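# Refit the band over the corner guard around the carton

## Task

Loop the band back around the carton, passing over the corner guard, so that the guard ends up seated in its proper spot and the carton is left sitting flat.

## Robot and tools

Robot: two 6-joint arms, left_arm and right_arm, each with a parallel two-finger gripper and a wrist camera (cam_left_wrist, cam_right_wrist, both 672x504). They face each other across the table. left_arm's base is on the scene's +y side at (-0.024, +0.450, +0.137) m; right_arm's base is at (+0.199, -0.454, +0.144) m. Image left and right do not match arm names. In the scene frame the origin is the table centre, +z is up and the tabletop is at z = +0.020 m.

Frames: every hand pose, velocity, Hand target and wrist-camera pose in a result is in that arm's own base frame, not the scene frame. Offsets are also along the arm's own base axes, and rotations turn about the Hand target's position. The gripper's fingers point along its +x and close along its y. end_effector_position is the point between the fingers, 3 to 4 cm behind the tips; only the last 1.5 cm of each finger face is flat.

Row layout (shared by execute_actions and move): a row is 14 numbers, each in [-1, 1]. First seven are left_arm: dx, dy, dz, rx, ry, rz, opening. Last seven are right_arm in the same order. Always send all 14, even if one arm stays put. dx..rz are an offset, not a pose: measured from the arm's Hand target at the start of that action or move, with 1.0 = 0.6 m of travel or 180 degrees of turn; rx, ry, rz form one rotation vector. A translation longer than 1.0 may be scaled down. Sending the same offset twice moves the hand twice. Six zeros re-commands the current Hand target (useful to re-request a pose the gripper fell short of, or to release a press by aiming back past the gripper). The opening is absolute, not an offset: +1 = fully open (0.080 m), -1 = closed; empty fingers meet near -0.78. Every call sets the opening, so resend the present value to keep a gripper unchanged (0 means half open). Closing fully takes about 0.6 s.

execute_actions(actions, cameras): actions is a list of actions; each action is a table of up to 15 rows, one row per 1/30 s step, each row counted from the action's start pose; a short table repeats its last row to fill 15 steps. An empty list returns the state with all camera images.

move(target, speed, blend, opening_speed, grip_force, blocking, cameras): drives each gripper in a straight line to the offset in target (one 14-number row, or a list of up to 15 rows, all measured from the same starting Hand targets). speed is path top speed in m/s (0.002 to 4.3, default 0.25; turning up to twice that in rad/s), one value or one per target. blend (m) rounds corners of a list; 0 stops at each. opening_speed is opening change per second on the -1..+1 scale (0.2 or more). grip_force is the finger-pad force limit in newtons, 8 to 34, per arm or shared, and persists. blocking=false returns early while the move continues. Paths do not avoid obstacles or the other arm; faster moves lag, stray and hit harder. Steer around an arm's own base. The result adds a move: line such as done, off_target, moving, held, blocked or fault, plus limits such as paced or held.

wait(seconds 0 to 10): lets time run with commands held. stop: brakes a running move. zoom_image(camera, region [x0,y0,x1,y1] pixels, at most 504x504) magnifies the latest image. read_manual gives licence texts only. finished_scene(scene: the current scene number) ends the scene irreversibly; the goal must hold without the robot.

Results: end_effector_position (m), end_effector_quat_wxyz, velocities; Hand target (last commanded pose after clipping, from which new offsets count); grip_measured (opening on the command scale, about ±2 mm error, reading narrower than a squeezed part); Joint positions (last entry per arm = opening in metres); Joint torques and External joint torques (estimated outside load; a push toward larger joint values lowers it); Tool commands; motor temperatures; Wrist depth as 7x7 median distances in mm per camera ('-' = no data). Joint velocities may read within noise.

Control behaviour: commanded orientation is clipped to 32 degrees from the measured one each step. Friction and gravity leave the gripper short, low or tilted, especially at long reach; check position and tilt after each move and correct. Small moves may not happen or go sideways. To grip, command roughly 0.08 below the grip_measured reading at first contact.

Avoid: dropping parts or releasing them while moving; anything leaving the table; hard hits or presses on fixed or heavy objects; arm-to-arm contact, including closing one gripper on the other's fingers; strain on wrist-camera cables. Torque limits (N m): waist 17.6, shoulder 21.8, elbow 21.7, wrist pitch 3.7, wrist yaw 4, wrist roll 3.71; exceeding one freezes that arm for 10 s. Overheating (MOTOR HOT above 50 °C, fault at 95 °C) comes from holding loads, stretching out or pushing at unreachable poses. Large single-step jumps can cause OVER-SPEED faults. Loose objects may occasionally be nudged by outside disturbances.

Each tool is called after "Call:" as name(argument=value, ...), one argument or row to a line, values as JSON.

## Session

Call:
execute_actions(
  actions=[],
)

Scene clock: 0.00 s.
left_arm: end_effector_position=(+0.4104, +0.0661, +0.1269) grip_measured=+1.000 end_effector_quat_wxyz=(+0.922, -0.154, +0.356, -0.010) | right_arm: end_effector_position=(+0.2297, -0.0583, +0.1794) grip_measured=+1.000 end_effector_quat_wxyz=(+0.659, +0.449, +0.343, -0.497)
Joint positions: left_arm=[0.279 1.6 0.972 -0.137 0.336 -0.089 0.08] | right_arm=[-0.033 1.176 1.063 -1.153 0.344 1.427 0.08]
Joint velocities: within noise
Joint torques (N m): no reading
External joint torques (N m): no reading
Motor temperatures (°C): left_arm=[26 30 26 33 31 27] | right_arm=[26 32 28 31 30 28]
Heat: left arm: hottest wrist pitch 33 °C (+0.0 °C/min); right arm: hottest shoulder 32 °C (+0.0 °C/min).
Wrist depth (mm): cam_left_wrist=[349 362 397 437 481 494 583 / 325 342 364 400 450 491 541 / - 324 347 374 407 442 492 / 285 303 324 347 378 399 454 / - - 305 324 349 364 83 / - - 285 303 325 341 87 / - - 158 159 183 319 -] | cam_right_wrist=[1447 1375 1294 1243 1177 1118 1069 / 1410 1341 1287 1223 1177 1107 1059 / 448 429 402 387 376 353 1039 / 451 430 406 383 368 351 335 / 450 79 395 382 365 106 332 / - 79 395 373 355 94 - / - 405 394 371 352 340 75]
Hand target: left_arm +0.4126, +0.0664, +0.1331; +0.925, -0.151, +0.347, -0.013 | right_arm +0.2312, -0.0588, +0.1830; +0.663, +0.451, +0.337, -0.493
Tool commands: left_gripper/opening=+1.0 right_gripper/opening=+1.0
camera_calibration:
cam_left_wrist: T_world_to_cam=[[0.149808, -0.942525, 0.298669, -0.0249934], [-0.886694, -0.261715, -0.381154, 0.455198], [0.437414, -0.207728, -0.874939, 0.0181069], [0, 0, 0, 1]] pos_world=[0.399446, 0.0993366, 0.196808]
cam_right_wrist: T_world_to_cam=[[-0.961653, -0.166377, -0.218044, 0.257679], [-0.160464, 0.98603, -0.0446767, 0.130685], [0.222431, -0.00797526, -0.974916, 0.203909], [0, 0, 0, 1]] pos_world=[0.223412, -0.0843616, 0.260818]

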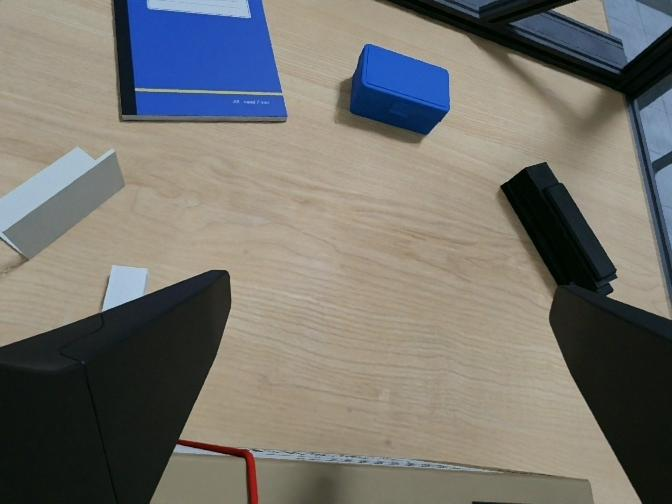

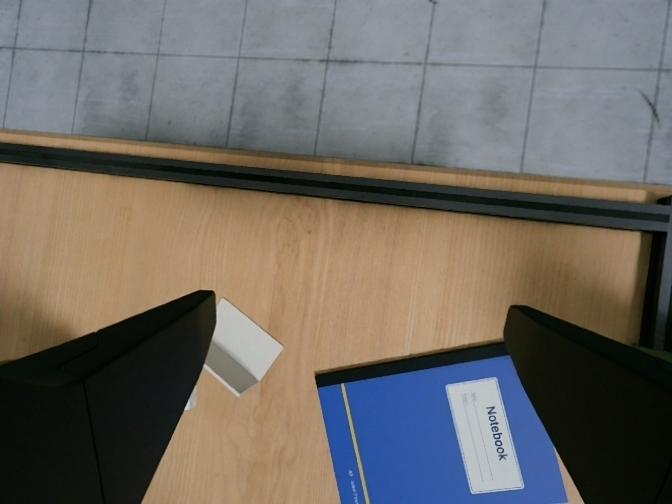

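Call:
move(
  target=[-0.3543, -0.1107, 0.3615, 0.0897, 0.0765, -0.0373, 1, -0.052, 0.098, 0.2783, -0.1202, 0.005, 0.4501, 1],
  speed=0.4,
  cameras=["all"],
)

Scene clock: 4.83 s.
left_arm: end_effector_position=(+0.2003, -0.0011, +0.3451) grip_measured=+1.000 end_effector_quat_wxyz=(+0.883, -0.003, +0.470, -0.003) | right_arm: end_effector_position=(+0.2005, -0.0015, +0.3446) grip_measured=+1.000 end_effector_quat_wxyz=(+0.883, -0.002, +0.470, -0.005)
Joint positions: left_arm=[0 1.126 1.706 -1.559 0.007 -0.002 0.08] | right_arm=[0 1.125 1.702 -1.556 0.01 0 0.08]
Joint torques (N m): left_arm=[-0.32 -1 5.34 1.28 -0.16 -0.09] | right_arm=[-0.47 -0.73 5.66 0.63 -0.24 -0.12]
External joint torques (N m): left_arm=[-0.32 0.58 0.53 0.07 -0.16 -0.1] | right_arm=[-0.45 0.79 0.85 -0.6 -0.25 -0.13]
Heat: left arm: hottest wrist pitch 33 °C (+0.0 °C/min); right arm: hottest shoulder 32 °C (+0.0 °C/min).
Wrist depth (mm): cam_left_wrist=[1574 611 596 607 611 607 1513 / - 589 587 586 584 586 1455 / 592 569 421 420 555 567 574 / 547 548 408 411 541 547 547 / - - 530 528 528 - 83 / - - 510 509 513 506 87 / - - 498 500 494 498 -] | cam_right_wrist=[605 472 476 649 661 1664 1652 / 589 540 549 617 631 1548 1559 / 566 575 579 589 600 1496 1496 / 544 552 555 560 569 1410 1437 / 531 79 524 537 548 106 1392 / - 79 509 516 516 94 - / - 485 491 494 504 - 75]
Hand target: left_arm +0.2000, +0.0000, +0.3500; +0.887, +0.000, +0.462, +0.000 | right_arm +0.2000, +0.0000, +0.3500; +0.887, +0.000, +0.462, +0.000
Off the commanded pose: left_arm 0.005 m, 1 deg | right_arm 0.006 m, 1 deg.
move: done
camera_calibration:
cam_left_wrist: T_world_to_cam=[[0.0573865, -0.998351, 0.00158011, -0.00102586], [-0.978055, -0.0565372, -0.20053, 0.290604], [0.200289, 0.00996227, -0.979686, 0.370913], [0, 0, 0, 1]] pos_world=[0.209996, 0.0117106, 0.421655]
cam_right_wrist: T_world_to_cam=[[0.0480703, -0.997397, 0.0537364, -0.0223471], [-0.970026, -0.0594454, -0.235617, 0.303928], [0.238198, -0.0407995, -0.970359, 0.36714], [0, 0, 0, 1]] pos_world=[0.20844, 0.0107573, 0.429069]

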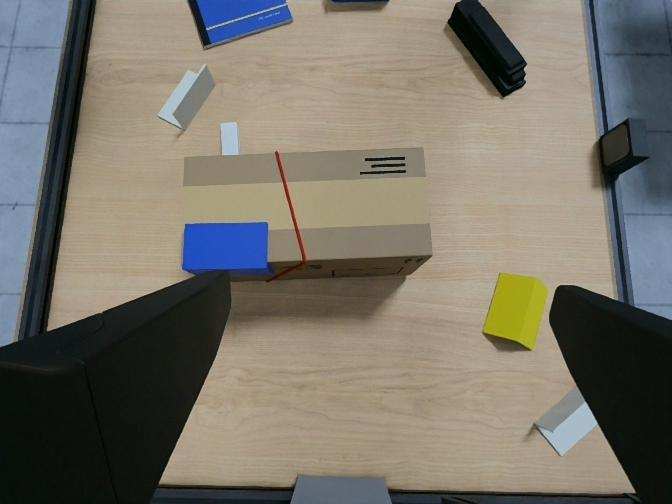

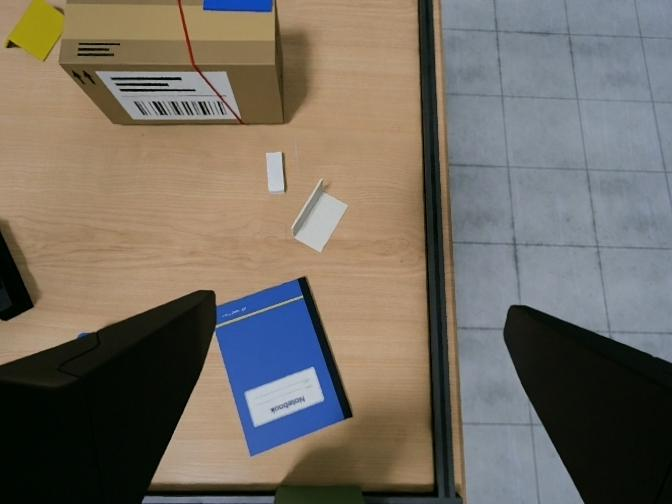

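Call:
move(
  target=[0.1573, 0.0795, -0.425, -0.0305, 0.1928, 0.0968, -0.2, 0.1667, 0.2, -0.4167, 0.006, -0.1389, 0.0274, 1],
  speed=0.3,
  cameras=["all"],
)

Scene clock: 14.23 s.
left_arm: end_effector_position=(+0.2897, +0.0455, +0.0928) grip_measured=-0.198 end_effector_quat_wxyz=(+0.692, -0.113, +0.704, +0.108) | right_arm: end_effector_position=(+0.2996, +0.1211, +0.0995) grip_measured=+1.000 end_effector_quat_wxyz=(+0.964, -0.012, +0.262, +0.045)
Joint positions: left_arm=[0.16 1.688 1.229 -1.129 0.007 -0.154 0.026] | right_arm=[0.569 1.249 0.417 0.248 0.406 0.255 0.08]
Joint torques (N m): left_arm=[0.01 -6.19 5.67 0.76 -0.14 -0.13] | right_arm=[0.26 -2.5 4.34 1.67 0.33 -0.13]
External joint torques (N m): left_arm=[0 0.24 0.18 0.48 -0.13 -0.13] | right_arm=[0.25 1.06 -1.63 0.15 0.19 -0.13]
Heat: left arm: hottest wrist pitch 34 °C (+4.2 °C/min); right arm: hottest wrist pitch 33 °C (+8.4 °C/min).
Wrist depth (mm): cam_left_wrist=[111 111 111 110 109 110 108 / - 115 116 117 118 117 117 / - 125 124 126 124 122 122 / 294 292 293 135 134 135 130 / 317 311 - 311 101 140 141 / - - - 339 - - - / - - - - - - -] | cam_right_wrist=[542 532 344 349 690 629 1592 / 474 293 297 296 315 556 1860 / 418 371 341 336 423 462 1703 / 362 368 375 376 386 392 392 / 327 79 321 333 336 106 345 / - 79 290 295 298 94 - / - 251 262 266 269 266 75]
Hand target: left_arm +0.2944, +0.0477, +0.0950; +0.698, -0.110, +0.699, +0.111 | right_arm +0.3000, +0.1200, +0.1000; +0.965, -0.012, +0.258, +0.042
Off the commanded pose: left_arm 0.006 m, 1 deg | right_arm 0.001 m, 1 deg.
move: done
camera_calibration:
cam_left_wrist: T_world_to_cam=[[0.351485, -0.935568, -0.0342182, -0.0440193], [-0.854865, -0.335638, 0.395667, 0.251773], [-0.381659, -0.109819, -0.917756, 0.273609], [0, 0, 0, 1]] pos_world=[0.33513, 0.0733691, 0.149982]
cam_right_wrist: T_world_to_cam=[[0.122026, -0.990392, 0.0650577, 0.084211], [-0.762973, -0.135525, -0.632064, 0.336203], [0.634809, 0.0274908, -0.77218, -0.0362143], [0, 0, 0, 1]] pos_world=[0.269227, 0.129961, 0.17906]

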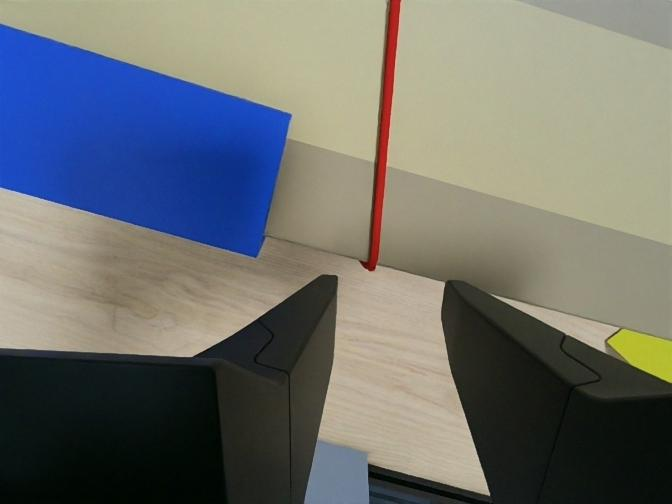

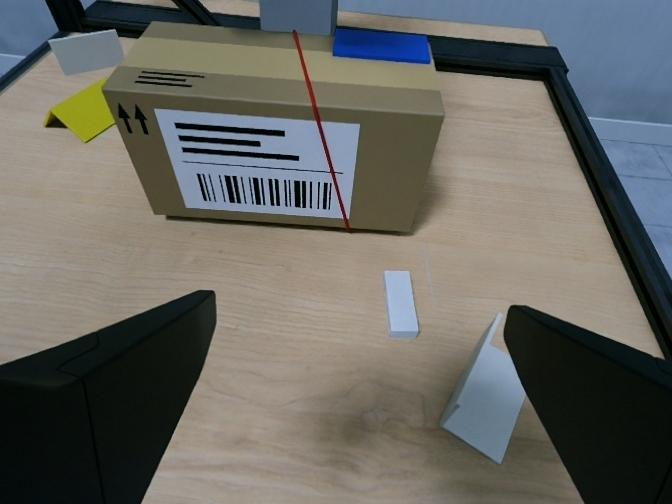

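Call:
move(
  target=[
    [0.0017, 0.006, -0.0483, 0, 0, 0, -0.2, 0, 0, 0, 0, 0, 0, 1],
    [0.0017, 0.006, -0.0655, 0, 0, 0, -0.2, 0, 0, 0, 0, 0, 0, 1],
  ],
  speed=[0.12, 0.04],
  blend=[0.002, 0],
  cameras=["all"],
)

Call:
zoom_image(
  camera="cam_right_wrist",
  region=[220, 0, 420, 120],
)

Scene clock: 20.73 s.
left_arm: end_effector_position=(+0.2946, +0.0488, +0.0608) grip_measured=-0.198 end_effector_quat_wxyz=(+0.698, -0.110, +0.699, +0.110) | right_arm: end_effector_position=(+0.2996, +0.1211, +0.0995) grip_measured=+1.000 end_effector_quat_wxyz=(+0.964, -0.012, +0.262, +0.045)
Joint positions: left_arm=[0.164 1.729 1.144 -0.988 0 -0.149 0.026] | right_arm=[0.569 1.249 0.417 0.248 0.406 0.255 0.08]
Joint torques (N m): left_arm=[0.4 -5.4 3.55 1.9 -0.07 0.12] | right_arm=[0.32 -2.49 4.55 1.69 0.31 -0.11]
External joint torques (N m): left_arm=[0.41 1.2 -1.86 1.56 -0.07 0.12] | right_arm=[0.32 1.11 -1.47 0.15 0.17 -0.12]
Heat: left arm: hottest wrist pitch 34 °C (+2.9 °C/min); right arm: hottest wrist pitch 35 °C (+11.6 °C/min).
Wrist depth (mm): cam_left_wrist=[- - - 84 - - - / - - - 89 - - 87 / - - 94 - - - 94 / - - 100 - 101 99 101 / 279 277 - 109 106 - 107 / - - - 294 - - - / - - - 324 322 - -] | cam_right_wrist=[592 533 341 344 683 696 - / 478 294 297 296 315 560 1799 / 420 370 342 336 425 461 1627 / 363 367 373 378 386 393 392 / 328 79 321 332 337 106 347 / - 79 291 296 297 94 - / - 251 263 267 270 265 75]
Hand target: left_arm +0.2954, +0.0513, +0.0557; +0.698, -0.110, +0.699, +0.111 | right_arm +0.3000, +0.1200, +0.1000; +0.965, -0.012, +0.258, +0.042
Off the commanded pose: left_arm 0.006 m, 0 deg | right_arm 0.001 m, 1 deg.
move: done
camera_calibration:
cam_left_wrist: T_world_to_cam=[[0.352003, -0.935199, -0.0386792, -0.0435697], [-0.860266, -0.339529, 0.380346, 0.272491], [-0.368832, -0.100608, -0.924035, 0.242663], [0, 0, 0, 1]] pos_world=[0.339253, 0.0761862, 0.118903]
cam_right_wrist: T_world_to_cam=[[0.122026, -0.990392, 0.0650577, 0.084211], [-0.762973, -0.135525, -0.632064, 0.336203], [0.634809, 0.0274908, -0.77218, -0.0362143], [0, 0, 0, 1]] pos_world=[0.269227, 0.129961, 0.17906]

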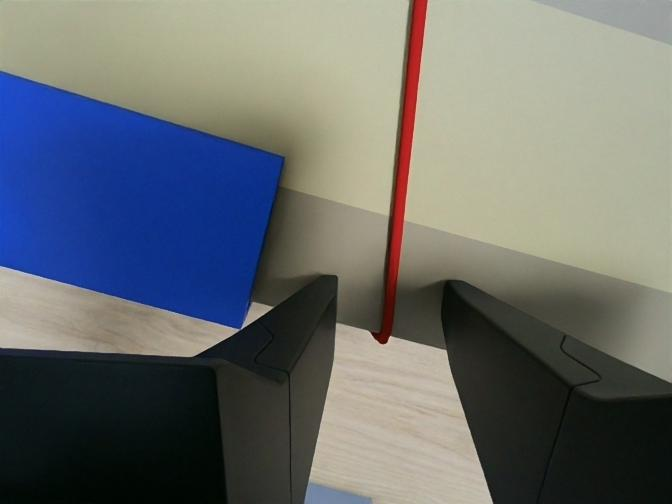

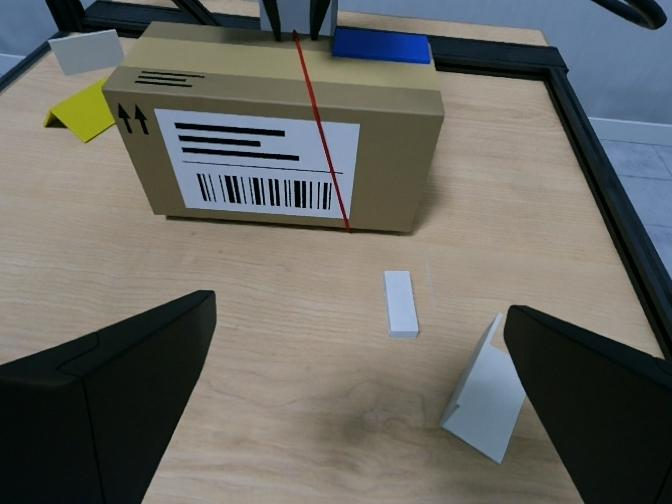

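Scaled by 2.520 from the camera's 672x504 image, which has a finer 960x720 frame.

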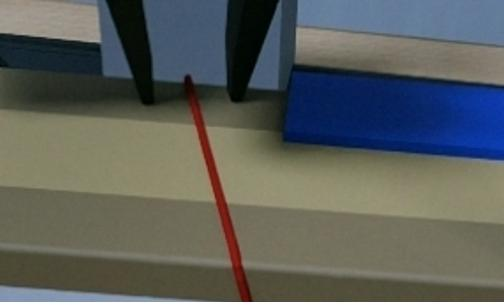

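Call:
move(
  target=[0.0, 0.0, 0.003, 0, 0, 0, -1, 0, 0, 0, 0, 0, 0, 1],
  speed=0.05,
  opening_speed=0.8,
  cameras=["cam_left_wrist"],
)

Call:
zoom_image(
  camera="cam_left_wrist",
  region=[310, 220, 490, 360],
)

Scene clock: 22.93 s.
left_arm: end_effector_position=(+0.2952, +0.0529, +0.0608) grip_measured=-0.771 end_effector_quat_wxyz=(+0.699, -0.116, +0.696, +0.115) | right_arm: end_effector_position=(+0.2996, +0.1211, +0.0995) grip_measured=+1.000 end_effector_quat_wxyz=(+0.964, -0.012, +0.262, +0.045)
Joint positions: left_arm=[0.178 1.729 1.144 -0.982 0.001 -0.149 0] | right_arm=[0.569 1.249 0.417 0.248 0.406 0.255 0.08]
Joint torques (N m): left_arm=[-0.1 -5.76 3.93 0.91 0.04 0.09] | right_arm=[0.32 -2.38 4.36 1.67 0.27 -0.12]
External joint torques (N m): left_arm=[-0.06 0.89 -1.53 0.56 0.04 0.08] | right_arm=[0.31 1.23 -1.68 0.12 0.14 -0.12]
Motor temperatures (°C): left_arm=[26 31 29 34 31 27] | right_arm=[26 32 30 36 30 28]
Heat: left arm: hottest wrist pitch 34 °C (+2.6 °C/min); right arm: hottest wrist pitch 36 °C (+13.1 °C/min).
Wrist depth (mm): cam_left_wrist=[- - - 85 85 - - / - - - 89 88 - 87 / - - 93 - - - 93 / - - 100 - 103 99 101 / 279 279 - - - - 107 / - - - - - - - / - - - - - - -] | cam_right_wrist=[598 350 343 333 615 709 1526 / 479 294 298 298 316 553 1664 / 418 370 343 337 424 460 1640 / 362 369 375 377 387 394 391 / 327 79 321 331 336 106 345 / - 79 291 295 297 94 - / - 251 263 267 269 261 75]
Hand target: left_arm +0.2954, +0.0513, +0.0575; +0.698, -0.110, +0.699, +0.111 | right_arm +0.3000, +0.1200, +0.1000; +0.965, -0.012, +0.258, +0.042
Off the commanded pose: left_arm 0.004 m, 1 deg | right_arm 0.001 m, 1 deg.
move: done
camera_calibration:
cam_left_wrist: T_world_to_cam=[[0.365048, -0.930294, -0.0359589, -0.0442625], [-0.857925, -0.351147, 0.375047, 0.27466], [-0.361531, -0.10606, -0.926308, 0.241614], [0, 0, 0, 1]] pos_world=[0.339146, 0.0808943, 0.119207]
Images, in order (width x height): cam_left_wrist 672x504.

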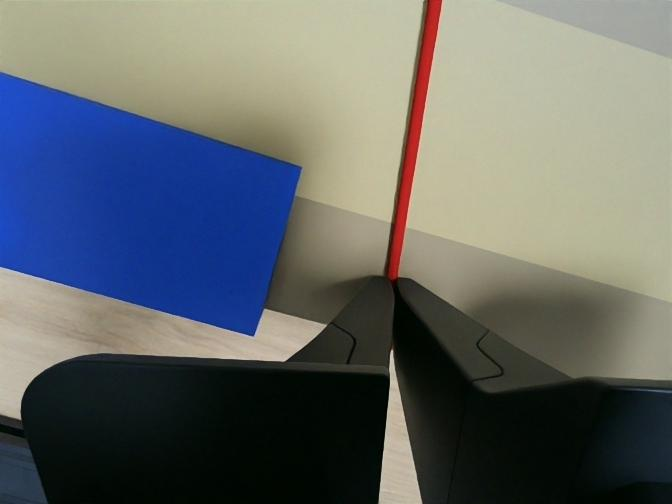

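Scaled by 2.800 from the camera's 672x504 image, which has a finer 960x720 frame.

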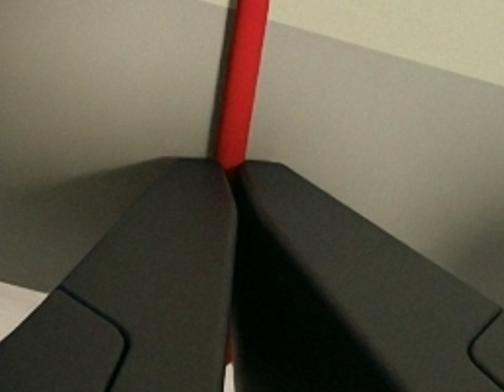

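Call:
move(
  target=[
    [-0.01, -0.0022, 0.0342, 0, 0, 0, -1, 0, 0, 0, 0, 0, 0, 1],
    [-0.0565, -0.013, 0.0492, 0, 0, -0.02, -1, 0, 0, 0, 0, 0, 0, 1],
    [-0.0698, 0.1178, 0.0492, 0, 0, -0.072, -1, 0, 0, 0, 0, 0, 0, 1],
  ],
  speed=0.08,
  blend=[0.005, 0.004, 0],
  cameras=["all"],
)

Call:
zoom_image(
  camera="cam_right_wrist",
  region=[220, 0, 480, 250],
)

Scene clock: 27.43 s.
left_arm: end_effector_position=(+0.2577, +0.1177, +0.0846) grip_measured=-0.772 end_effector_quat_wxyz=(+0.711, -0.030, +0.702, +0.026) | right_arm: end_effector_position=(+0.2996, +0.1211, +0.0995) grip_measured=+1.000 end_effector_quat_wxyz=(+0.964, -0.012, +0.262, +0.045)
Joint positions: left_arm=[0.434 1.635 1.138 -1.063 0.011 0.354 0] | right_arm=[0.569 1.249 0.417 0.248 0.406 0.255 0.08]
Joint torques (N m): left_arm=[0.83 -6.09 5.4 -0.69 -0.19 0.09] | right_arm=[0.38 -2.47 4.29 1.67 0.28 -0.11]
External joint torques (N m): left_arm=[0.8 -0.03 -0.16 -1.04 -0.21 0.09] | right_arm=[0.36 1.1 -1.67 0.14 0.15 -0.11]
Heat: left arm: hottest wrist pitch 34 °C (+2.2 °C/min); right arm: hottest wrist pitch 37 °C (+13.1 °C/min).
Wrist depth (mm): cam_left_wrist=[231 230 104 103 102 - 103 / 245 244 108 107 107 108 - / 261 261 115 114 114 117 115 / 281 279 277 276 275 274 272 / 301 300 294 - - 293 293 / - - - - - - - / - - - - - - -] | cam_right_wrist=[548 541 344 349 608 1526 1570 / 476 294 296 296 315 553 1690 / 418 370 342 337 422 461 1627 / 364 366 375 376 384 392 392 / 327 79 320 334 337 106 345 / - 79 292 294 297 94 - / - 252 263 267 269 266 75]
Hand target: left_arm +0.2535, +0.1220, +0.0870; +0.706, -0.031, +0.707, +0.031 | right_arm +0.3000, +0.1200, +0.1000; +0.965, -0.012, +0.258, +0.042
Off the commanded pose: left_arm 0.006 m, 1 deg | right_arm 0.001 m, 1 deg.
move: done
camera_calibration:
cam_left_wrist: T_world_to_cam=[[0.126878, -0.991426, -0.0312524, 0.0987387], [-0.921317, -0.129463, 0.366625, 0.247154], [-0.367527, -0.0177232, -0.929844, 0.248363], [0, 0, 0, 1]] pos_world=[0.30646, 0.134291, 0.143412]
cam_right_wrist: T_world_to_cam=[[0.122026, -0.990392, 0.0650577, 0.084211], [-0.762973, -0.135525, -0.632064, 0.336203], [0.634809, 0.0274908, -0.77218, -0.0362143], [0, 0, 0, 1]] pos_world=[0.269227, 0.129961, 0.17906]

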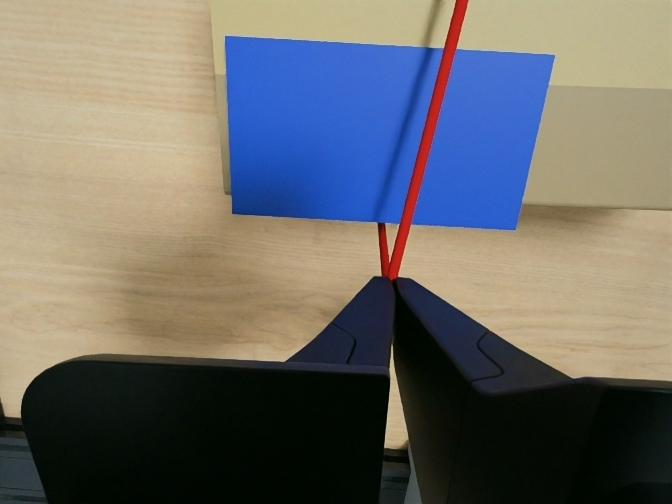

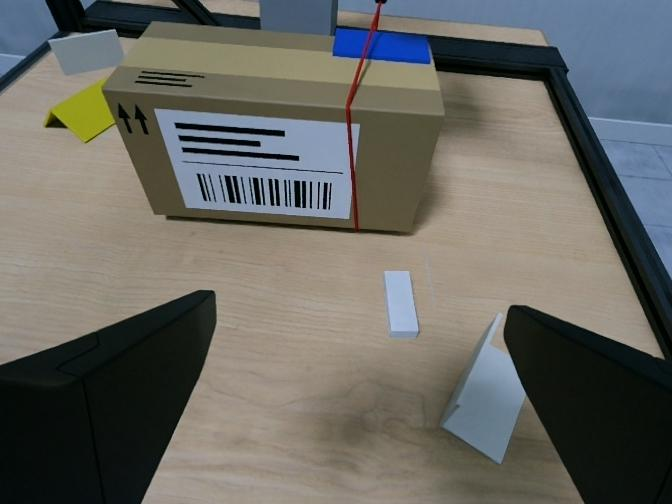

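Scaled by 1.938 from the camera's 672x504 image, which has a finer 960x720 frame.

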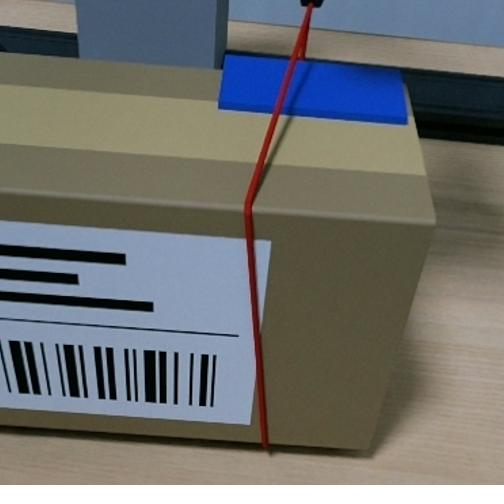

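Call:
move(
  target=[-0.0037, 0.037, 0.003, 0, 0, 0, -1, 0, 0, 0, 0, 0, 0, 1],
  speed=0.08,
  cameras=["all"],
)

Call:
zoom_image(
  camera="cam_right_wrist",
  region=[220, 0, 480, 250],
)

Scene clock: 32.07 s.
left_arm: end_effector_position=(+0.2561, +0.1386, +0.0858) grip_measured=-0.772 end_effector_quat_wxyz=(+0.711, -0.030, +0.702, +0.024) | right_arm: end_effector_position=(+0.2996, +0.1211, +0.0995) grip_measured=+1.000 end_effector_quat_wxyz=(+0.964, -0.012, +0.262, +0.045)
Joint positions: left_arm=[0.503 1.666 1.176 -1.074 0.014 0.426 0] | right_arm=[0.569 1.249 0.417 0.248 0.406 0.255 0.08]
Joint torques (N m): left_arm=[1.22 -6.46 5.54 -0.6 -0.36 0.1] | right_arm=[0.31 -2.42 4.35 1.7 0.29 -0.1]
External joint torques (N m): left_arm=[1.21 -0.16 -0.05 -0.95 -0.39 0.1] | right_arm=[0.31 1.2 -1.68 0.16 0.15 -0.11]
Heat: left arm: hottest wrist pitch 34 °C (+1.9 °C/min); right arm: hottest wrist pitch 38 °C (+13.1 °C/min).
Wrist depth (mm): cam_left_wrist=[231 230 232 104 104 - 104 / 246 245 244 108 108 109 - / 261 261 260 115 114 115 116 / 280 278 279 275 276 275 274 / 301 300 295 - - 296 294 / - - - - - - - / - - - - - - -] | cam_right_wrist=[551 544 343 350 615 634 - / 476 293 298 296 315 556 1743 / 419 371 342 336 423 461 1703 / 361 369 373 378 383 391 396 / 326 79 320 333 330 106 346 / - 79 291 295 298 94 - / - 251 264 267 270 261 75]
Hand target: left_arm +0.2513, +0.1442, +0.0888; +0.706, -0.031, +0.707, +0.031 | right_arm +0.3000, +0.1200, +0.1000; +0.965, -0.012, +0.258, +0.042
Off the commanded pose: left_arm 0.008 m, 1 deg | right_arm 0.001 m, 1 deg.
move: done
camera_calibration:
cam_left_wrist: T_world_to_cam=[[0.123719, -0.991917, -0.0281895, 0.120272], [-0.921409, -0.125378, 0.367811, 0.247299], [-0.368373, -0.0195311, -0.929473, 0.249686], [0, 0, 0, 1]] pos_world=[0.304962, 0.155183, 0.144508]
cam_right_wrist: T_world_to_cam=[[0.122026, -0.990392, 0.0650577, 0.084211], [-0.762973, -0.135525, -0.632064, 0.336203], [0.634809, 0.0274908, -0.77218, -0.0362143], [0, 0, 0, 1]] pos_world=[0.269227, 0.129961, 0.17906]

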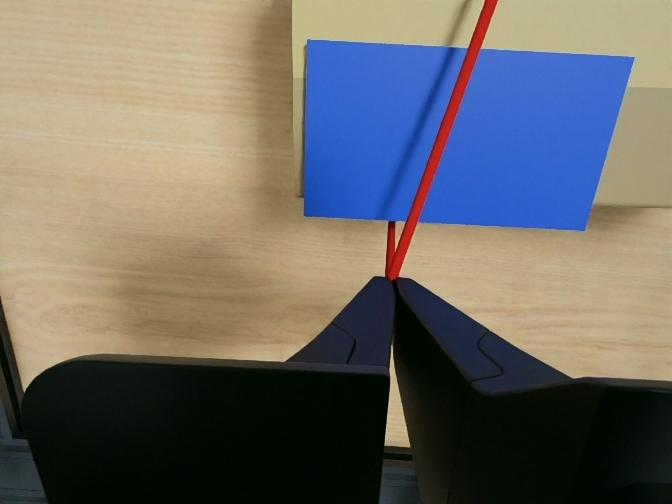

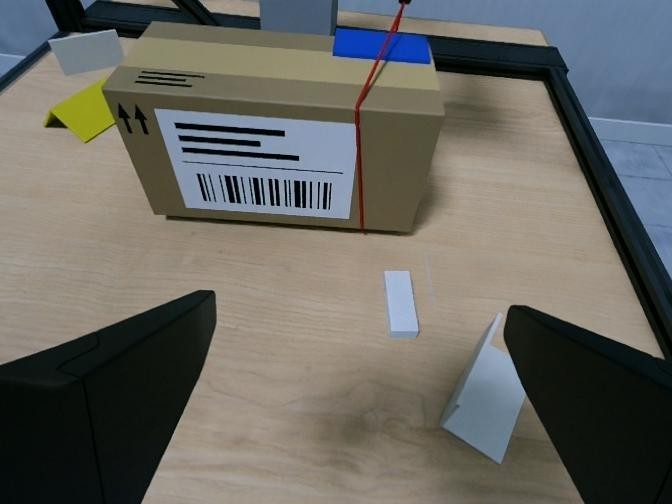

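Scaled by 1.938 from the camera's 672x504 image, which has a finer 960x720 frame.

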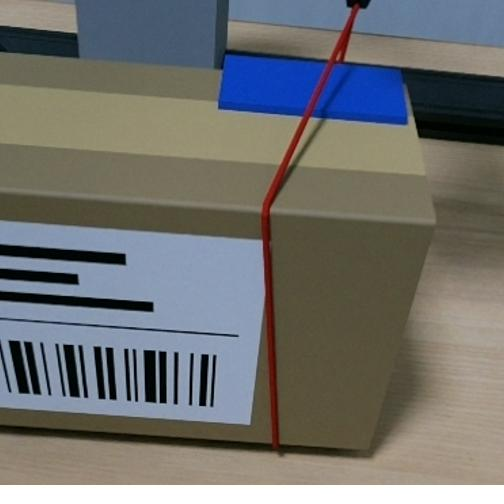

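Call:
move(
  target=[
    [0.0037, -0.042, -0.0013, 0, 0, 0, -1, 0, 0, 0, 0, 0, 0, 1],
    [0.062, -0.0378, -0.048, 0, 0, 0, -1, 0, 0, 0, 0, 0, 0, 1],
  ],
  speed=0.08,
  blend=[0.003, 0],
  cameras=["all"],
)

Call:
zoom_image(
  camera="cam_right_wrist",
  region=[220, 0, 480, 250],
)

Scene clock: 37.50 s.
left_arm: end_effector_position=(+0.2809, +0.1171, +0.0644) grip_measured=-0.772 end_effector_quat_wxyz=(+0.703, -0.036, +0.710, +0.027) | right_arm: end_effector_position=(+0.2996, +0.1211, +0.0995) grip_measured=+1.000 end_effector_quat_wxyz=(+0.964, -0.012, +0.262, +0.045)
Joint positions: left_arm=[0.399 1.755 1.19 -1.02 0.007 0.309 0] | right_arm=[0.569 1.249 0.417 0.248 0.406 0.255 0.08]
Joint torques (N m): left_arm=[-0.16 -3.66 5.7 2.26 -0.11 -0.13] | right_arm=[0.37 -2.49 4.2 1.68 0.29 -0.11]
External joint torques (N m): left_arm=[-0.17 3.19 0.24 1.94 -0.12 -0.13] | right_arm=[0.39 1.11 -1.81 0.14 0.15 -0.11]
Heat: left arm: hottest wrist pitch 34 °C (+1.6 °C/min); right arm: hottest wrist pitch 39 °C (+12.8 °C/min).
Wrist depth (mm): cam_left_wrist=[212 212 - 87 87 87 86 / 226 226 - 92 91 - 91 / 242 242 96 - 94 97 98 / 260 260 101 103 - 102 106 / 281 281 278 - - 274 276 / - - - - - - - / - - - - - - -] | cam_right_wrist=[632 553 344 345 617 698 1548 / 474 294 298 297 315 553 2170 / 421 372 343 336 422 461 1640 / 362 366 373 378 384 392 396 / 327 79 321 333 336 106 345 / - 79 291 294 298 94 - / - 251 263 267 269 265 75]
Hand target: left_arm +0.2885, +0.1215, +0.0600; +0.706, -0.031, +0.707, +0.031 | right_arm +0.3000, +0.1200, +0.1000; +0.965, -0.012, +0.258, +0.042
Off the commanded pose: left_arm 0.010 m, 1 deg | right_arm 0.001 m, 1 deg.
move: off_target (left_arm)
camera_calibration:
cam_left_wrist: T_world_to_cam=[[0.135258, -0.990434, -0.0273195, 0.0918581], [-0.911004, -0.135158, 0.389621, 0.272253], [-0.389586, -0.0278113, -0.92057, 0.2449], [0, 0, 0, 1]] pos_world=[0.331009, 0.134587, 0.121882]
cam_right_wrist: T_world_to_cam=[[0.122026, -0.990392, 0.0650577, 0.084211], [-0.762973, -0.135525, -0.632064, 0.336203], [0.634809, 0.0274908, -0.77218, -0.0362143], [0, 0, 0, 1]] pos_world=[0.269227, 0.129961, 0.17906]

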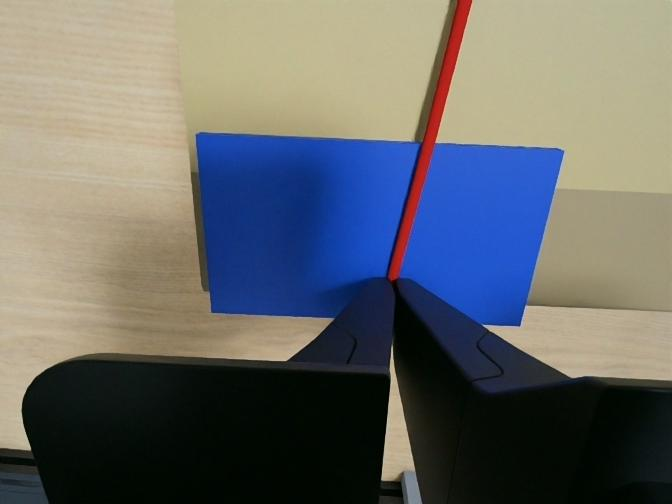

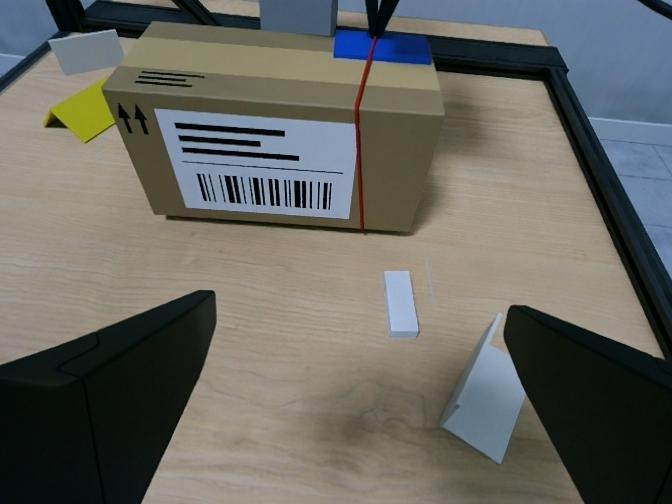

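Scaled by 1.938 from the camera's 672x504 image, which has a finer 960x720 frame.

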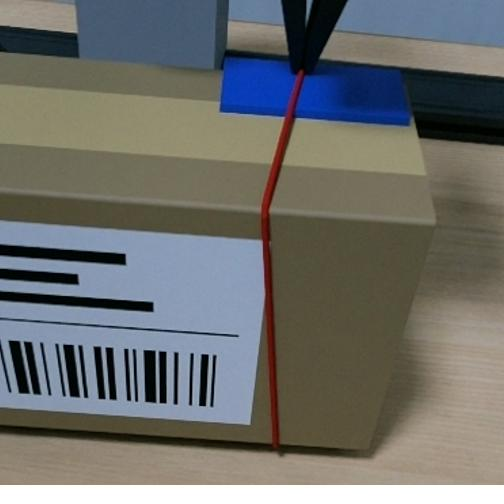

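Call:
move(
  target=[
    [0.0, 0.0, 0.0, 0, 0, 0, -0.5, 0, 0, 0, 0, 0, 0, 1],
    [0.0, 0.0, 0.06, 0, 0, 0, -0.5, 0, 0, 0, 0, 0, 0, 1],
  ],
  speed=0.12,
  opening_speed=0.8,
  cameras=["all"],
)

Call:
zoom_image(
  camera="cam_right_wrist",
  region=[220, 0, 480, 250],
)

Scene clock: 42.03 s.
left_arm: end_effector_position=(+0.2845, +0.1187, +0.0881) grip_measured=-0.502 end_effector_quat_wxyz=(+0.696, -0.039, +0.716, +0.026) | right_arm: end_effector_position=(+0.2996, +0.1211, +0.0995) grip_measured=+1.000 end_effector_quat_wxyz=(+0.964, -0.012, +0.262, +0.045)
Joint positions: left_arm=[0.399 1.76 1.293 -1.137 0.007 0.308 0.012] | right_arm=[0.569 1.249 0.417 0.248 0.406 0.255 0.08]
Joint torques (N m): left_arm=[0.22 -8.91 6.05 0.36 -0.08 -0.09] | right_arm=[0.15 -2.32 4.3 1.67 0.28 -0.14]
External joint torques (N m): left_arm=[0.19 -1.94 0.5 0.08 -0.09 -0.09] | right_arm=[0.14 1.27 -1.72 0.13 0.14 -0.14]
Heat: left arm: hottest wrist pitch 34 °C (+1.4 °C/min); right arm: hottest wrist pitch 40 °C (+12.8 °C/min).
Wrist depth (mm): cam_left_wrist=[230 230 105 106 105 - 104 / 245 245 111 - 115 112 114 / 264 263 117 115 118 119 117 / 285 284 124 124 125 129 130 / 308 308 297 - - 299 304 / - - - - - - 319 / - - - - - - -] | cam_right_wrist=[570 352 345 347 716 714 1428 / 479 294 299 297 314 553 1548 / 420 371 342 338 423 460 1652 / 361 367 373 376 385 390 398 / 328 79 322 331 330 106 345 / - 79 290 297 298 94 - / - 250 263 266 269 266 75]
Hand target: left_arm +0.2885, +0.1215, +0.0960; +0.706, -0.031, +0.707, +0.031 | right_arm +0.3000, +0.1200, +0.1000; +0.965, -0.012, +0.258, +0.042
Off the commanded pose: left_arm 0.009 m, 2 deg | right_arm 0.001 m, 1 deg.
move: off_target (left_arm)
camera_calibration:
cam_left_wrist: T_world_to_cam=[[0.136331, -0.990408, -0.0225086, 0.0927704], [-0.90401, -0.133667, 0.406078, 0.262919], [-0.405191, -0.0350131, -0.913561, 0.272818], [0, 0, 0, 1]] pos_world=[0.335577, 0.136576, 0.144559]
cam_right_wrist: T_world_to_cam=[[0.122026, -0.990392, 0.0650577, 0.084211], [-0.762973, -0.135525, -0.632064, 0.336203], [0.634809, 0.0274908, -0.77218, -0.0362143], [0, 0, 0, 1]] pos_world=[0.269227, 0.129961, 0.17906]

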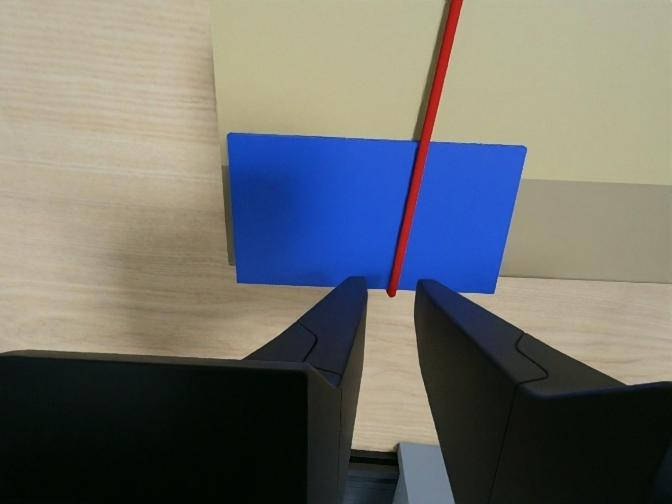

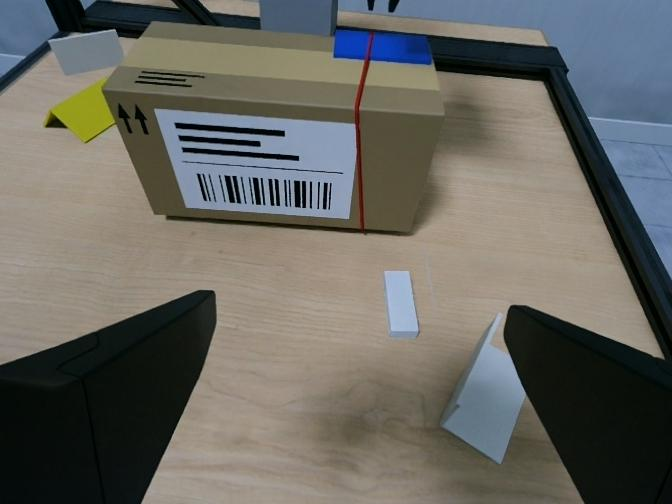

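Scaled by 1.938 from the camera's 672x504 image, which has a finer 960x720 frame.

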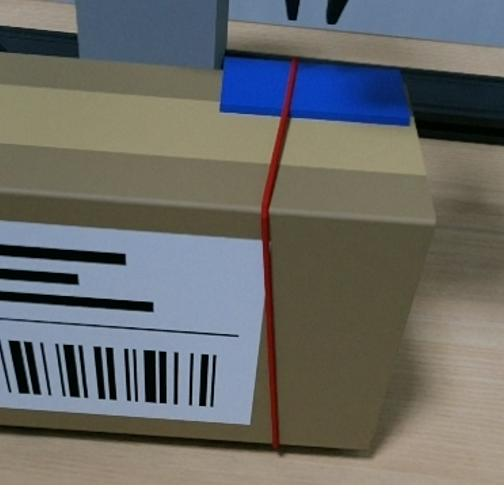

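Call:
move(
  target=[0.1617, -0.0158, -0.01, 0, 0, 0, -0.2, 0, 0, 0, 0, 0, 0, 1],
  speed=0.25,
  cameras=["all"],
)

Scene clock: 45.93 s.
left_arm: end_effector_position=(+0.3815, +0.1116, +0.0887) grip_measured=-0.202 end_effector_quat_wxyz=(+0.703, -0.036, +0.710, +0.030) | right_arm: end_effector_position=(+0.2996, +0.1211, +0.0995) grip_measured=+1.000 end_effector_quat_wxyz=(+0.964, -0.012, +0.262, +0.045)
Joint positions: left_arm=[0.287 2.082 1.735 -1.235 0.006 0.193 0.026] | right_arm=[0.569 1.249 0.417 0.248 0.406 0.255 0.08]
Joint torques (N m): left_arm=[0 -9 6.02 0.38 -0.05 -0.08] | right_arm=[0.46 -2.58 4.37 1.65 0.31 -0.11]
External joint torques (N m): left_arm=[-0.05 0.37 0.35 0.04 -0.06 -0.09] | right_arm=[0.44 0.99 -1.58 0.13 0.17 -0.11]
Motor temperatures (°C): left_arm=[26 33 31 34 31 27] | right_arm=[26 33 30 41 30 28]
Heat: left arm: hottest wrist pitch 34 °C (+1.3 °C/min); right arm: hottest wrist pitch 41 °C (+13.1 °C/min).
Wrist depth (mm): cam_left_wrist=[228 228 227 226 225 225 224 / 243 243 243 241 241 239 238 / 262 261 192 175 180 189 196 / 281 280 127 126 128 127 127 / 301 300 - 136 134 - 134 / - - - 148 148 - - / - - - 158 158 - -] | cam_right_wrist=[545 542 343 333 605 712 1570 / 476 294 298 296 316 558 1771 / 419 371 340 337 424 459 1690 / 362 369 376 379 384 393 396 / 329 79 321 332 329 106 345 / - 79 291 295 297 94 - / - 251 263 266 269 266 75]
Hand target: left_arm +0.3855, +0.1120, +0.0900; +0.706, -0.031, +0.707, +0.031 | right_arm +0.3000, +0.1200, +0.1000; +0.965, -0.012, +0.258, +0.042
Off the commanded pose: left_arm 0.004 m, 1 deg | right_arm 0.001 m, 1 deg.
move: done
camera_calibration:
cam_left_wrist: T_world_to_cam=[[0.139766, -0.989709, -0.0306832, 0.0719617], [-0.910808, -0.140657, 0.388129, 0.354308], [-0.388451, -0.026301, -0.921094, 0.305719], [0, 0, 0, 1]] pos_world=[0.431406, 0.129098, 0.146287]
cam_right_wrist: T_world_to_cam=[[0.122026, -0.990392, 0.0650577, 0.084211], [-0.762973, -0.135525, -0.632064, 0.336203], [0.634809, 0.0274908, -0.77218, -0.0362143], [0, 0, 0, 1]] pos_world=[0.269227, 0.129961, 0.17906]

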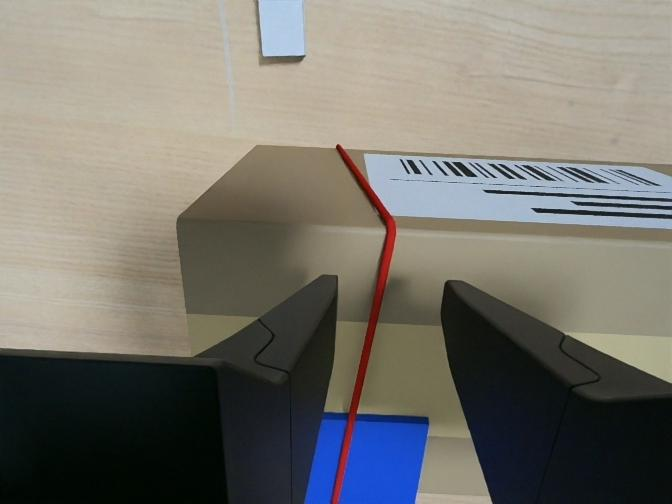

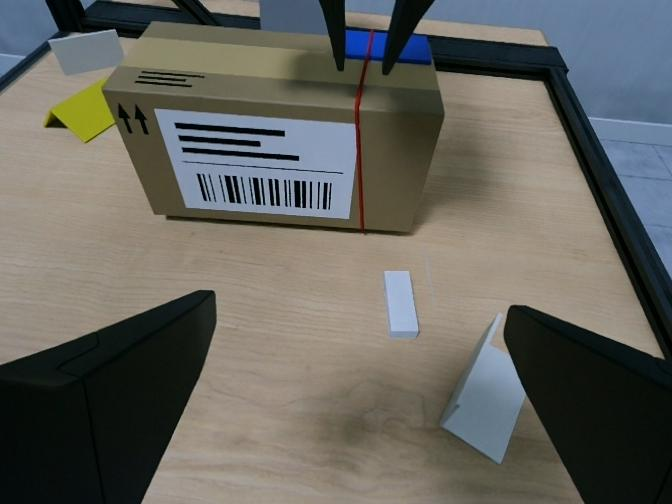

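Call:
move(
  target=[
    [-0.005, 0.0, -0.0467, 0, 0, 0, -0.2, 0, 0, 0, 0, 0, 0, 1],
    [-0.005, 0.0, -0.0592, 0, 0, 0, -0.2, 0, 0, 0, 0, 0, 0, 1],
  ],
  speed=[0.12, 0.04],
  blend=[0.002, 0],
  cameras=["cam_left_wrist"],
)

Scene clock: 48.83 s.
left_arm: end_effector_position=(+0.3849, +0.1102, +0.0631) grip_measured=-0.202 end_effector_quat_wxyz=(+0.711, -0.028, +0.702, +0.032) | right_arm: end_effector_position=(+0.2996, +0.1211, +0.0995) grip_measured=+1.000 end_effector_quat_wxyz=(+0.964, -0.012, +0.262, +0.045)
Joint positions: left_arm=[0.278 2.088 1.641 -1.111 -0.003 0.193 0.026] | right_arm=[0.569 1.249 0.417 0.248 0.406 0.255 0.08]
Joint torques (N m): left_arm=[0.19 -8.45 3.09 1.41 0.05 -0.02] | right_arm=[0.26 -2.36 4.31 1.71 0.3 -0.12]
External joint torques (N m): left_arm=[0.19 0.83 -2.48 1.06 0.04 -0.02] | right_arm=[0.26 1.24 -1.7 0.17 0.16 -0.12]
Heat: left arm: hottest shoulder 34 °C (+4.9 °C/min); right arm: hottest wrist pitch 41 °C (+12.3 °C/min).
Wrist depth (mm): cam_left_wrist=[212 211 206 207 206 205 204 / 225 225 223 221 220 218 216 / 241 239 230 204 211 226 225 / 258 124 116 128 132 124 128 / 277 113 - 110 109 - 106 / - - - - 118 - - / - - - 129 128 - -] | cam_right_wrist=[559 551 342 239 254 629 - / 476 294 297 295 316 553 1959 / 420 371 342 336 423 460 1664 / 363 370 375 378 384 392 397 / 328 79 320 332 330 106 344 / - 79 290 296 298 94 - / - 251 262 267 269 265 75]
Hand target: left_arm +0.3825, +0.1120, +0.0545; +0.706, -0.031, +0.707, +0.031 | right_arm +0.3000, +0.1200, +0.1000; +0.965, -0.012, +0.258, +0.042
Off the commanded pose: left_arm 0.009 m, 1 deg | right_arm 0.001 m, 1 deg.
move: off_target (left_arm)
camera_calibration:
cam_left_wrist: T_world_to_cam=[[0.131431, -0.990377, -0.0433594, 0.0733781], [-0.920015, -0.138149, 0.366724, 0.371796], [-0.369185, -0.00830772, -0.929319, 0.27449], [0, 0, 0, 1]] pos_world=[0.433751, 0.126316, 0.121924]
Images, in order (width x height): cam_left_wrist 672x504.

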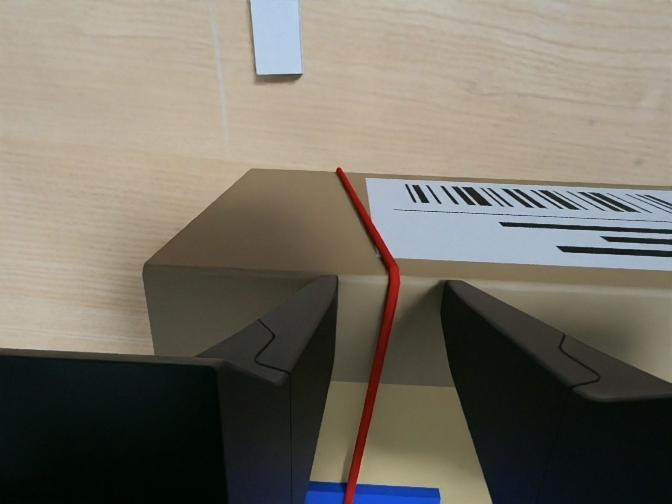

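Call:
move(
  target=[0.0, 0.0, 0.005, 0, 0, 0, -1, 0, 0, 0, 0, 0, 0, 1],
  speed=0.05,
  opening_speed=0.8,
  cameras=["cam_left_wrist"],
)

Call:
zoom_image(
  camera="cam_left_wrist",
  region=[310, 200, 490, 340],
)

Scene clock: 51.03 s.
left_arm: end_effector_position=(+0.3848, +0.1105, +0.0631) grip_measured=-0.771 end_effector_quat_wxyz=(+0.711, -0.031, +0.702, +0.031) | right_arm: end_effector_position=(+0.2996, +0.1211, +0.0995) grip_measured=+1.000 end_effector_quat_wxyz=(+0.964, -0.012, +0.262, +0.045)
Joint positions: left_arm=[0.281 2.088 1.641 -1.111 0.003 0.193 0] | right_arm=[0.569 1.249 0.417 0.248 0.406 0.255 0.08]
Joint torques (N m): left_arm=[0.05 -8.68 4.02 0.58 0.06 -0.05] | right_arm=[0.31 -2.46 4.31 1.69 0.24 -0.11]
External joint torques (N m): left_arm=[0.04 0.72 -1.62 0.22 0.05 -0.05] | right_arm=[0.32 1.13 -1.67 0.16 0.1 -0.12]
Heat: left arm: hottest shoulder 34 °C (+4.7 °C/min); right arm: hottest wrist pitch 41 °C (+11.8 °C/min).
Wrist depth (mm): cam_left_wrist=[212 211 206 208 207 206 205 / 225 223 222 221 220 219 217 / 240 239 230 206 213 226 225 / 257 125 116 129 133 125 129 / 276 114 112 - - - 106 / - - - - - - - / - - - - - - -] | cam_right_wrist=[560 352 344 245 330 620 173 / 476 294 297 294 316 549 1908 / 418 373 341 336 426 460 1616 / 361 368 375 378 386 392 392 / 327 79 321 332 337 106 345 / - 79 291 295 297 94 - / - 251 262 266 269 265 75]
Hand target: left_arm +0.3825, +0.1120, +0.0575; +0.706, -0.031, +0.707, +0.031 | right_arm +0.3000, +0.1200, +0.1000; +0.965, -0.012, +0.258, +0.042
Off the commanded pose: left_arm 0.006 m, 1 deg | right_arm 0.001 m, 1 deg.
move: done
camera_calibration:
cam_left_wrist: T_world_to_cam=[[0.134472, -0.990216, -0.0372815, 0.0721097], [-0.920225, -0.138746, 0.365972, 0.371981], [-0.367564, -0.0149058, -0.929879, 0.274622], [0, 0, 0, 1]] pos_world=[0.433551, 0.127109, 0.121919]
Images, in order (width x height): cam_left_wrist 672x504.

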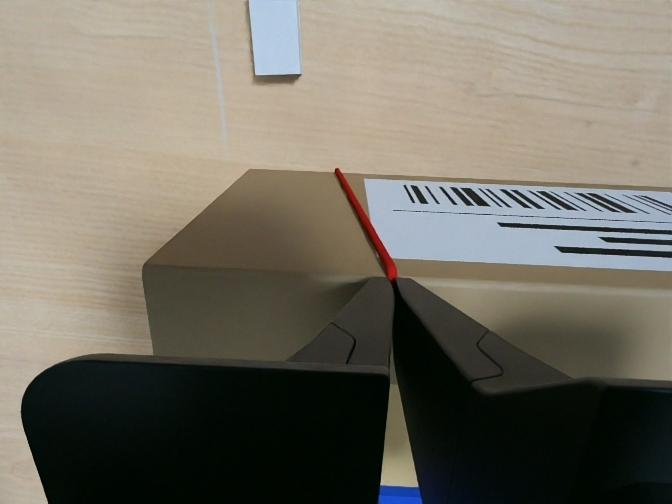

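Scaled by 2.800 from the camera's 672x504 image, which has a finer 960x720 frame.

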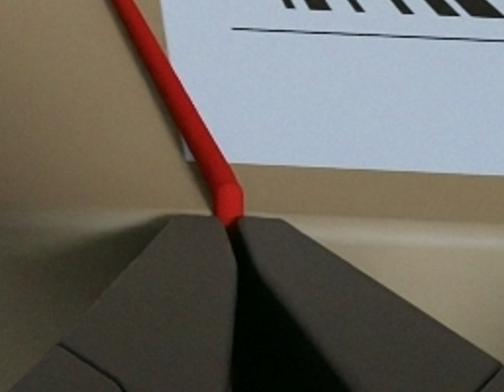

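Call:
move(
  target=[
    [0.0067, 0.0008, 0.0342, 0, 0, 0, -1, 0, 0, 0, 0, 0, 0, 1],
    [0.0375, 0.035, 0.0442, 0, 0, 0, -1, 0, 0, 0, 0, 0, 0, 1],
  ],
  speed=0.08,
  blend=[0.006, 0],
  cameras=["all"],
)

Scene clock: 53.80 s.
left_arm: end_effector_position=(+0.3944, +0.1331, +0.0738) grip_measured=-0.772 end_effector_quat_wxyz=(+0.689, -0.039, +0.723, +0.033) | right_arm: end_effector_position=(+0.2996, +0.1211, +0.0995) grip_measured=+1.000 end_effector_quat_wxyz=(+0.964, -0.012, +0.262, +0.045)
Joint positions: left_arm=[0.324 2.201 1.862 -1.279 -0.005 0.222 0] | right_arm=[0.569 1.249 0.417 0.248 0.406 0.255 0.08]
Joint torques (N m): left_arm=[-0.23 -11.29 7.56 0.88 0.08 0.09] | right_arm=[0.22 -2.38 4.24 1.69 0.3 -0.15]
External joint torques (N m): left_arm=[-0.23 -1.23 1.98 0.63 0.07 0.09] | right_arm=[0.25 1.2 -1.75 0.16 0.15 -0.15]
Heat: left arm: hottest shoulder 35 °C (+5.6 °C/min); right arm: hottest wrist pitch 42 °C (+12.3 °C/min).
Wrist depth (mm): cam_left_wrist=[211 211 209 208 207 208 206 / 226 226 225 223 223 222 221 / 245 244 242 204 209 219 230 / 265 264 255 132 137 140 143 / 290 290 - - - 116 117 / - - - - - - - / - - - - - - -] | cam_right_wrist=[566 532 344 331 169 203 1592 / 475 294 297 296 314 553 1771 / 418 371 341 338 424 461 1627 / 363 369 373 377 385 392 394 / 327 79 322 332 336 106 345 / - 79 291 294 296 94 - / - 252 263 266 269 266 75]
Hand target: left_arm +0.4050, +0.1330, +0.0840; +0.706, -0.031, +0.707, +0.031 | right_arm +0.3000, +0.1200, +0.1000; +0.965, -0.012, +0.258, +0.042
Off the commanded pose: left_arm 0.015 m, 3 deg | right_arm 0.001 m, 1 deg.
move: off_target (left_arm)
camera_calibration:
cam_left_wrist: T_world_to_cam=[[0.145813, -0.988711, -0.0344952, 0.0886809], [-0.894322, -0.146641, 0.422711, 0.366586], [-0.422998, -0.0307871, -0.905608, 0.310679], [0, 0, 0, 1]] pos_world=[0.446332, 0.151001, 0.129452]
cam_right_wrist: T_world_to_cam=[[0.122026, -0.990392, 0.0650577, 0.084211], [-0.762973, -0.135525, -0.632064, 0.336203], [0.634809, 0.0274908, -0.77218, -0.0362143], [0, 0, 0, 1]] pos_world=[0.269227, 0.129961, 0.17906]

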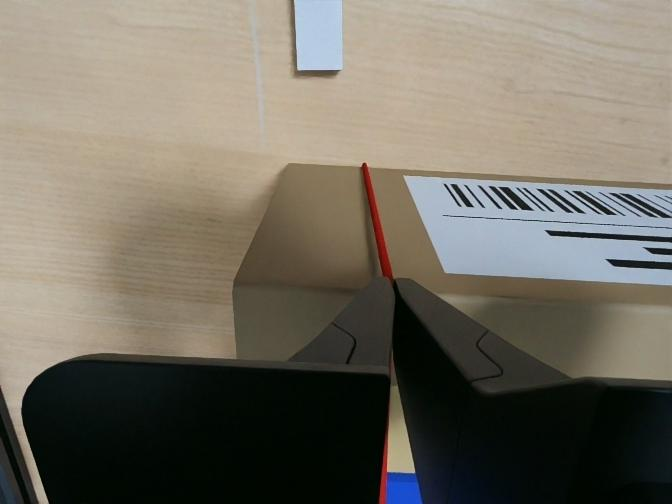

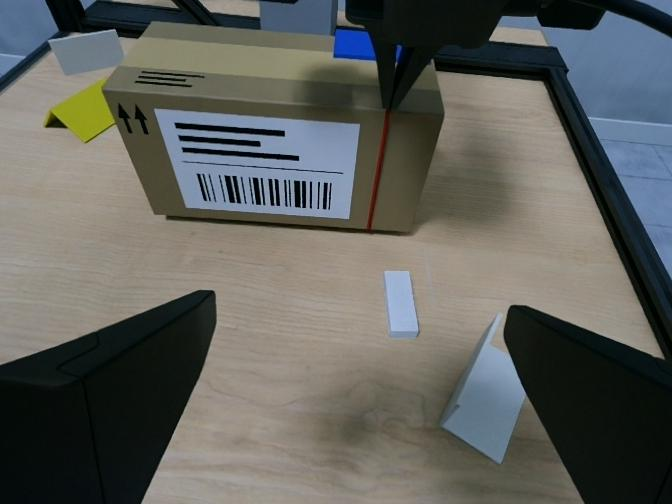

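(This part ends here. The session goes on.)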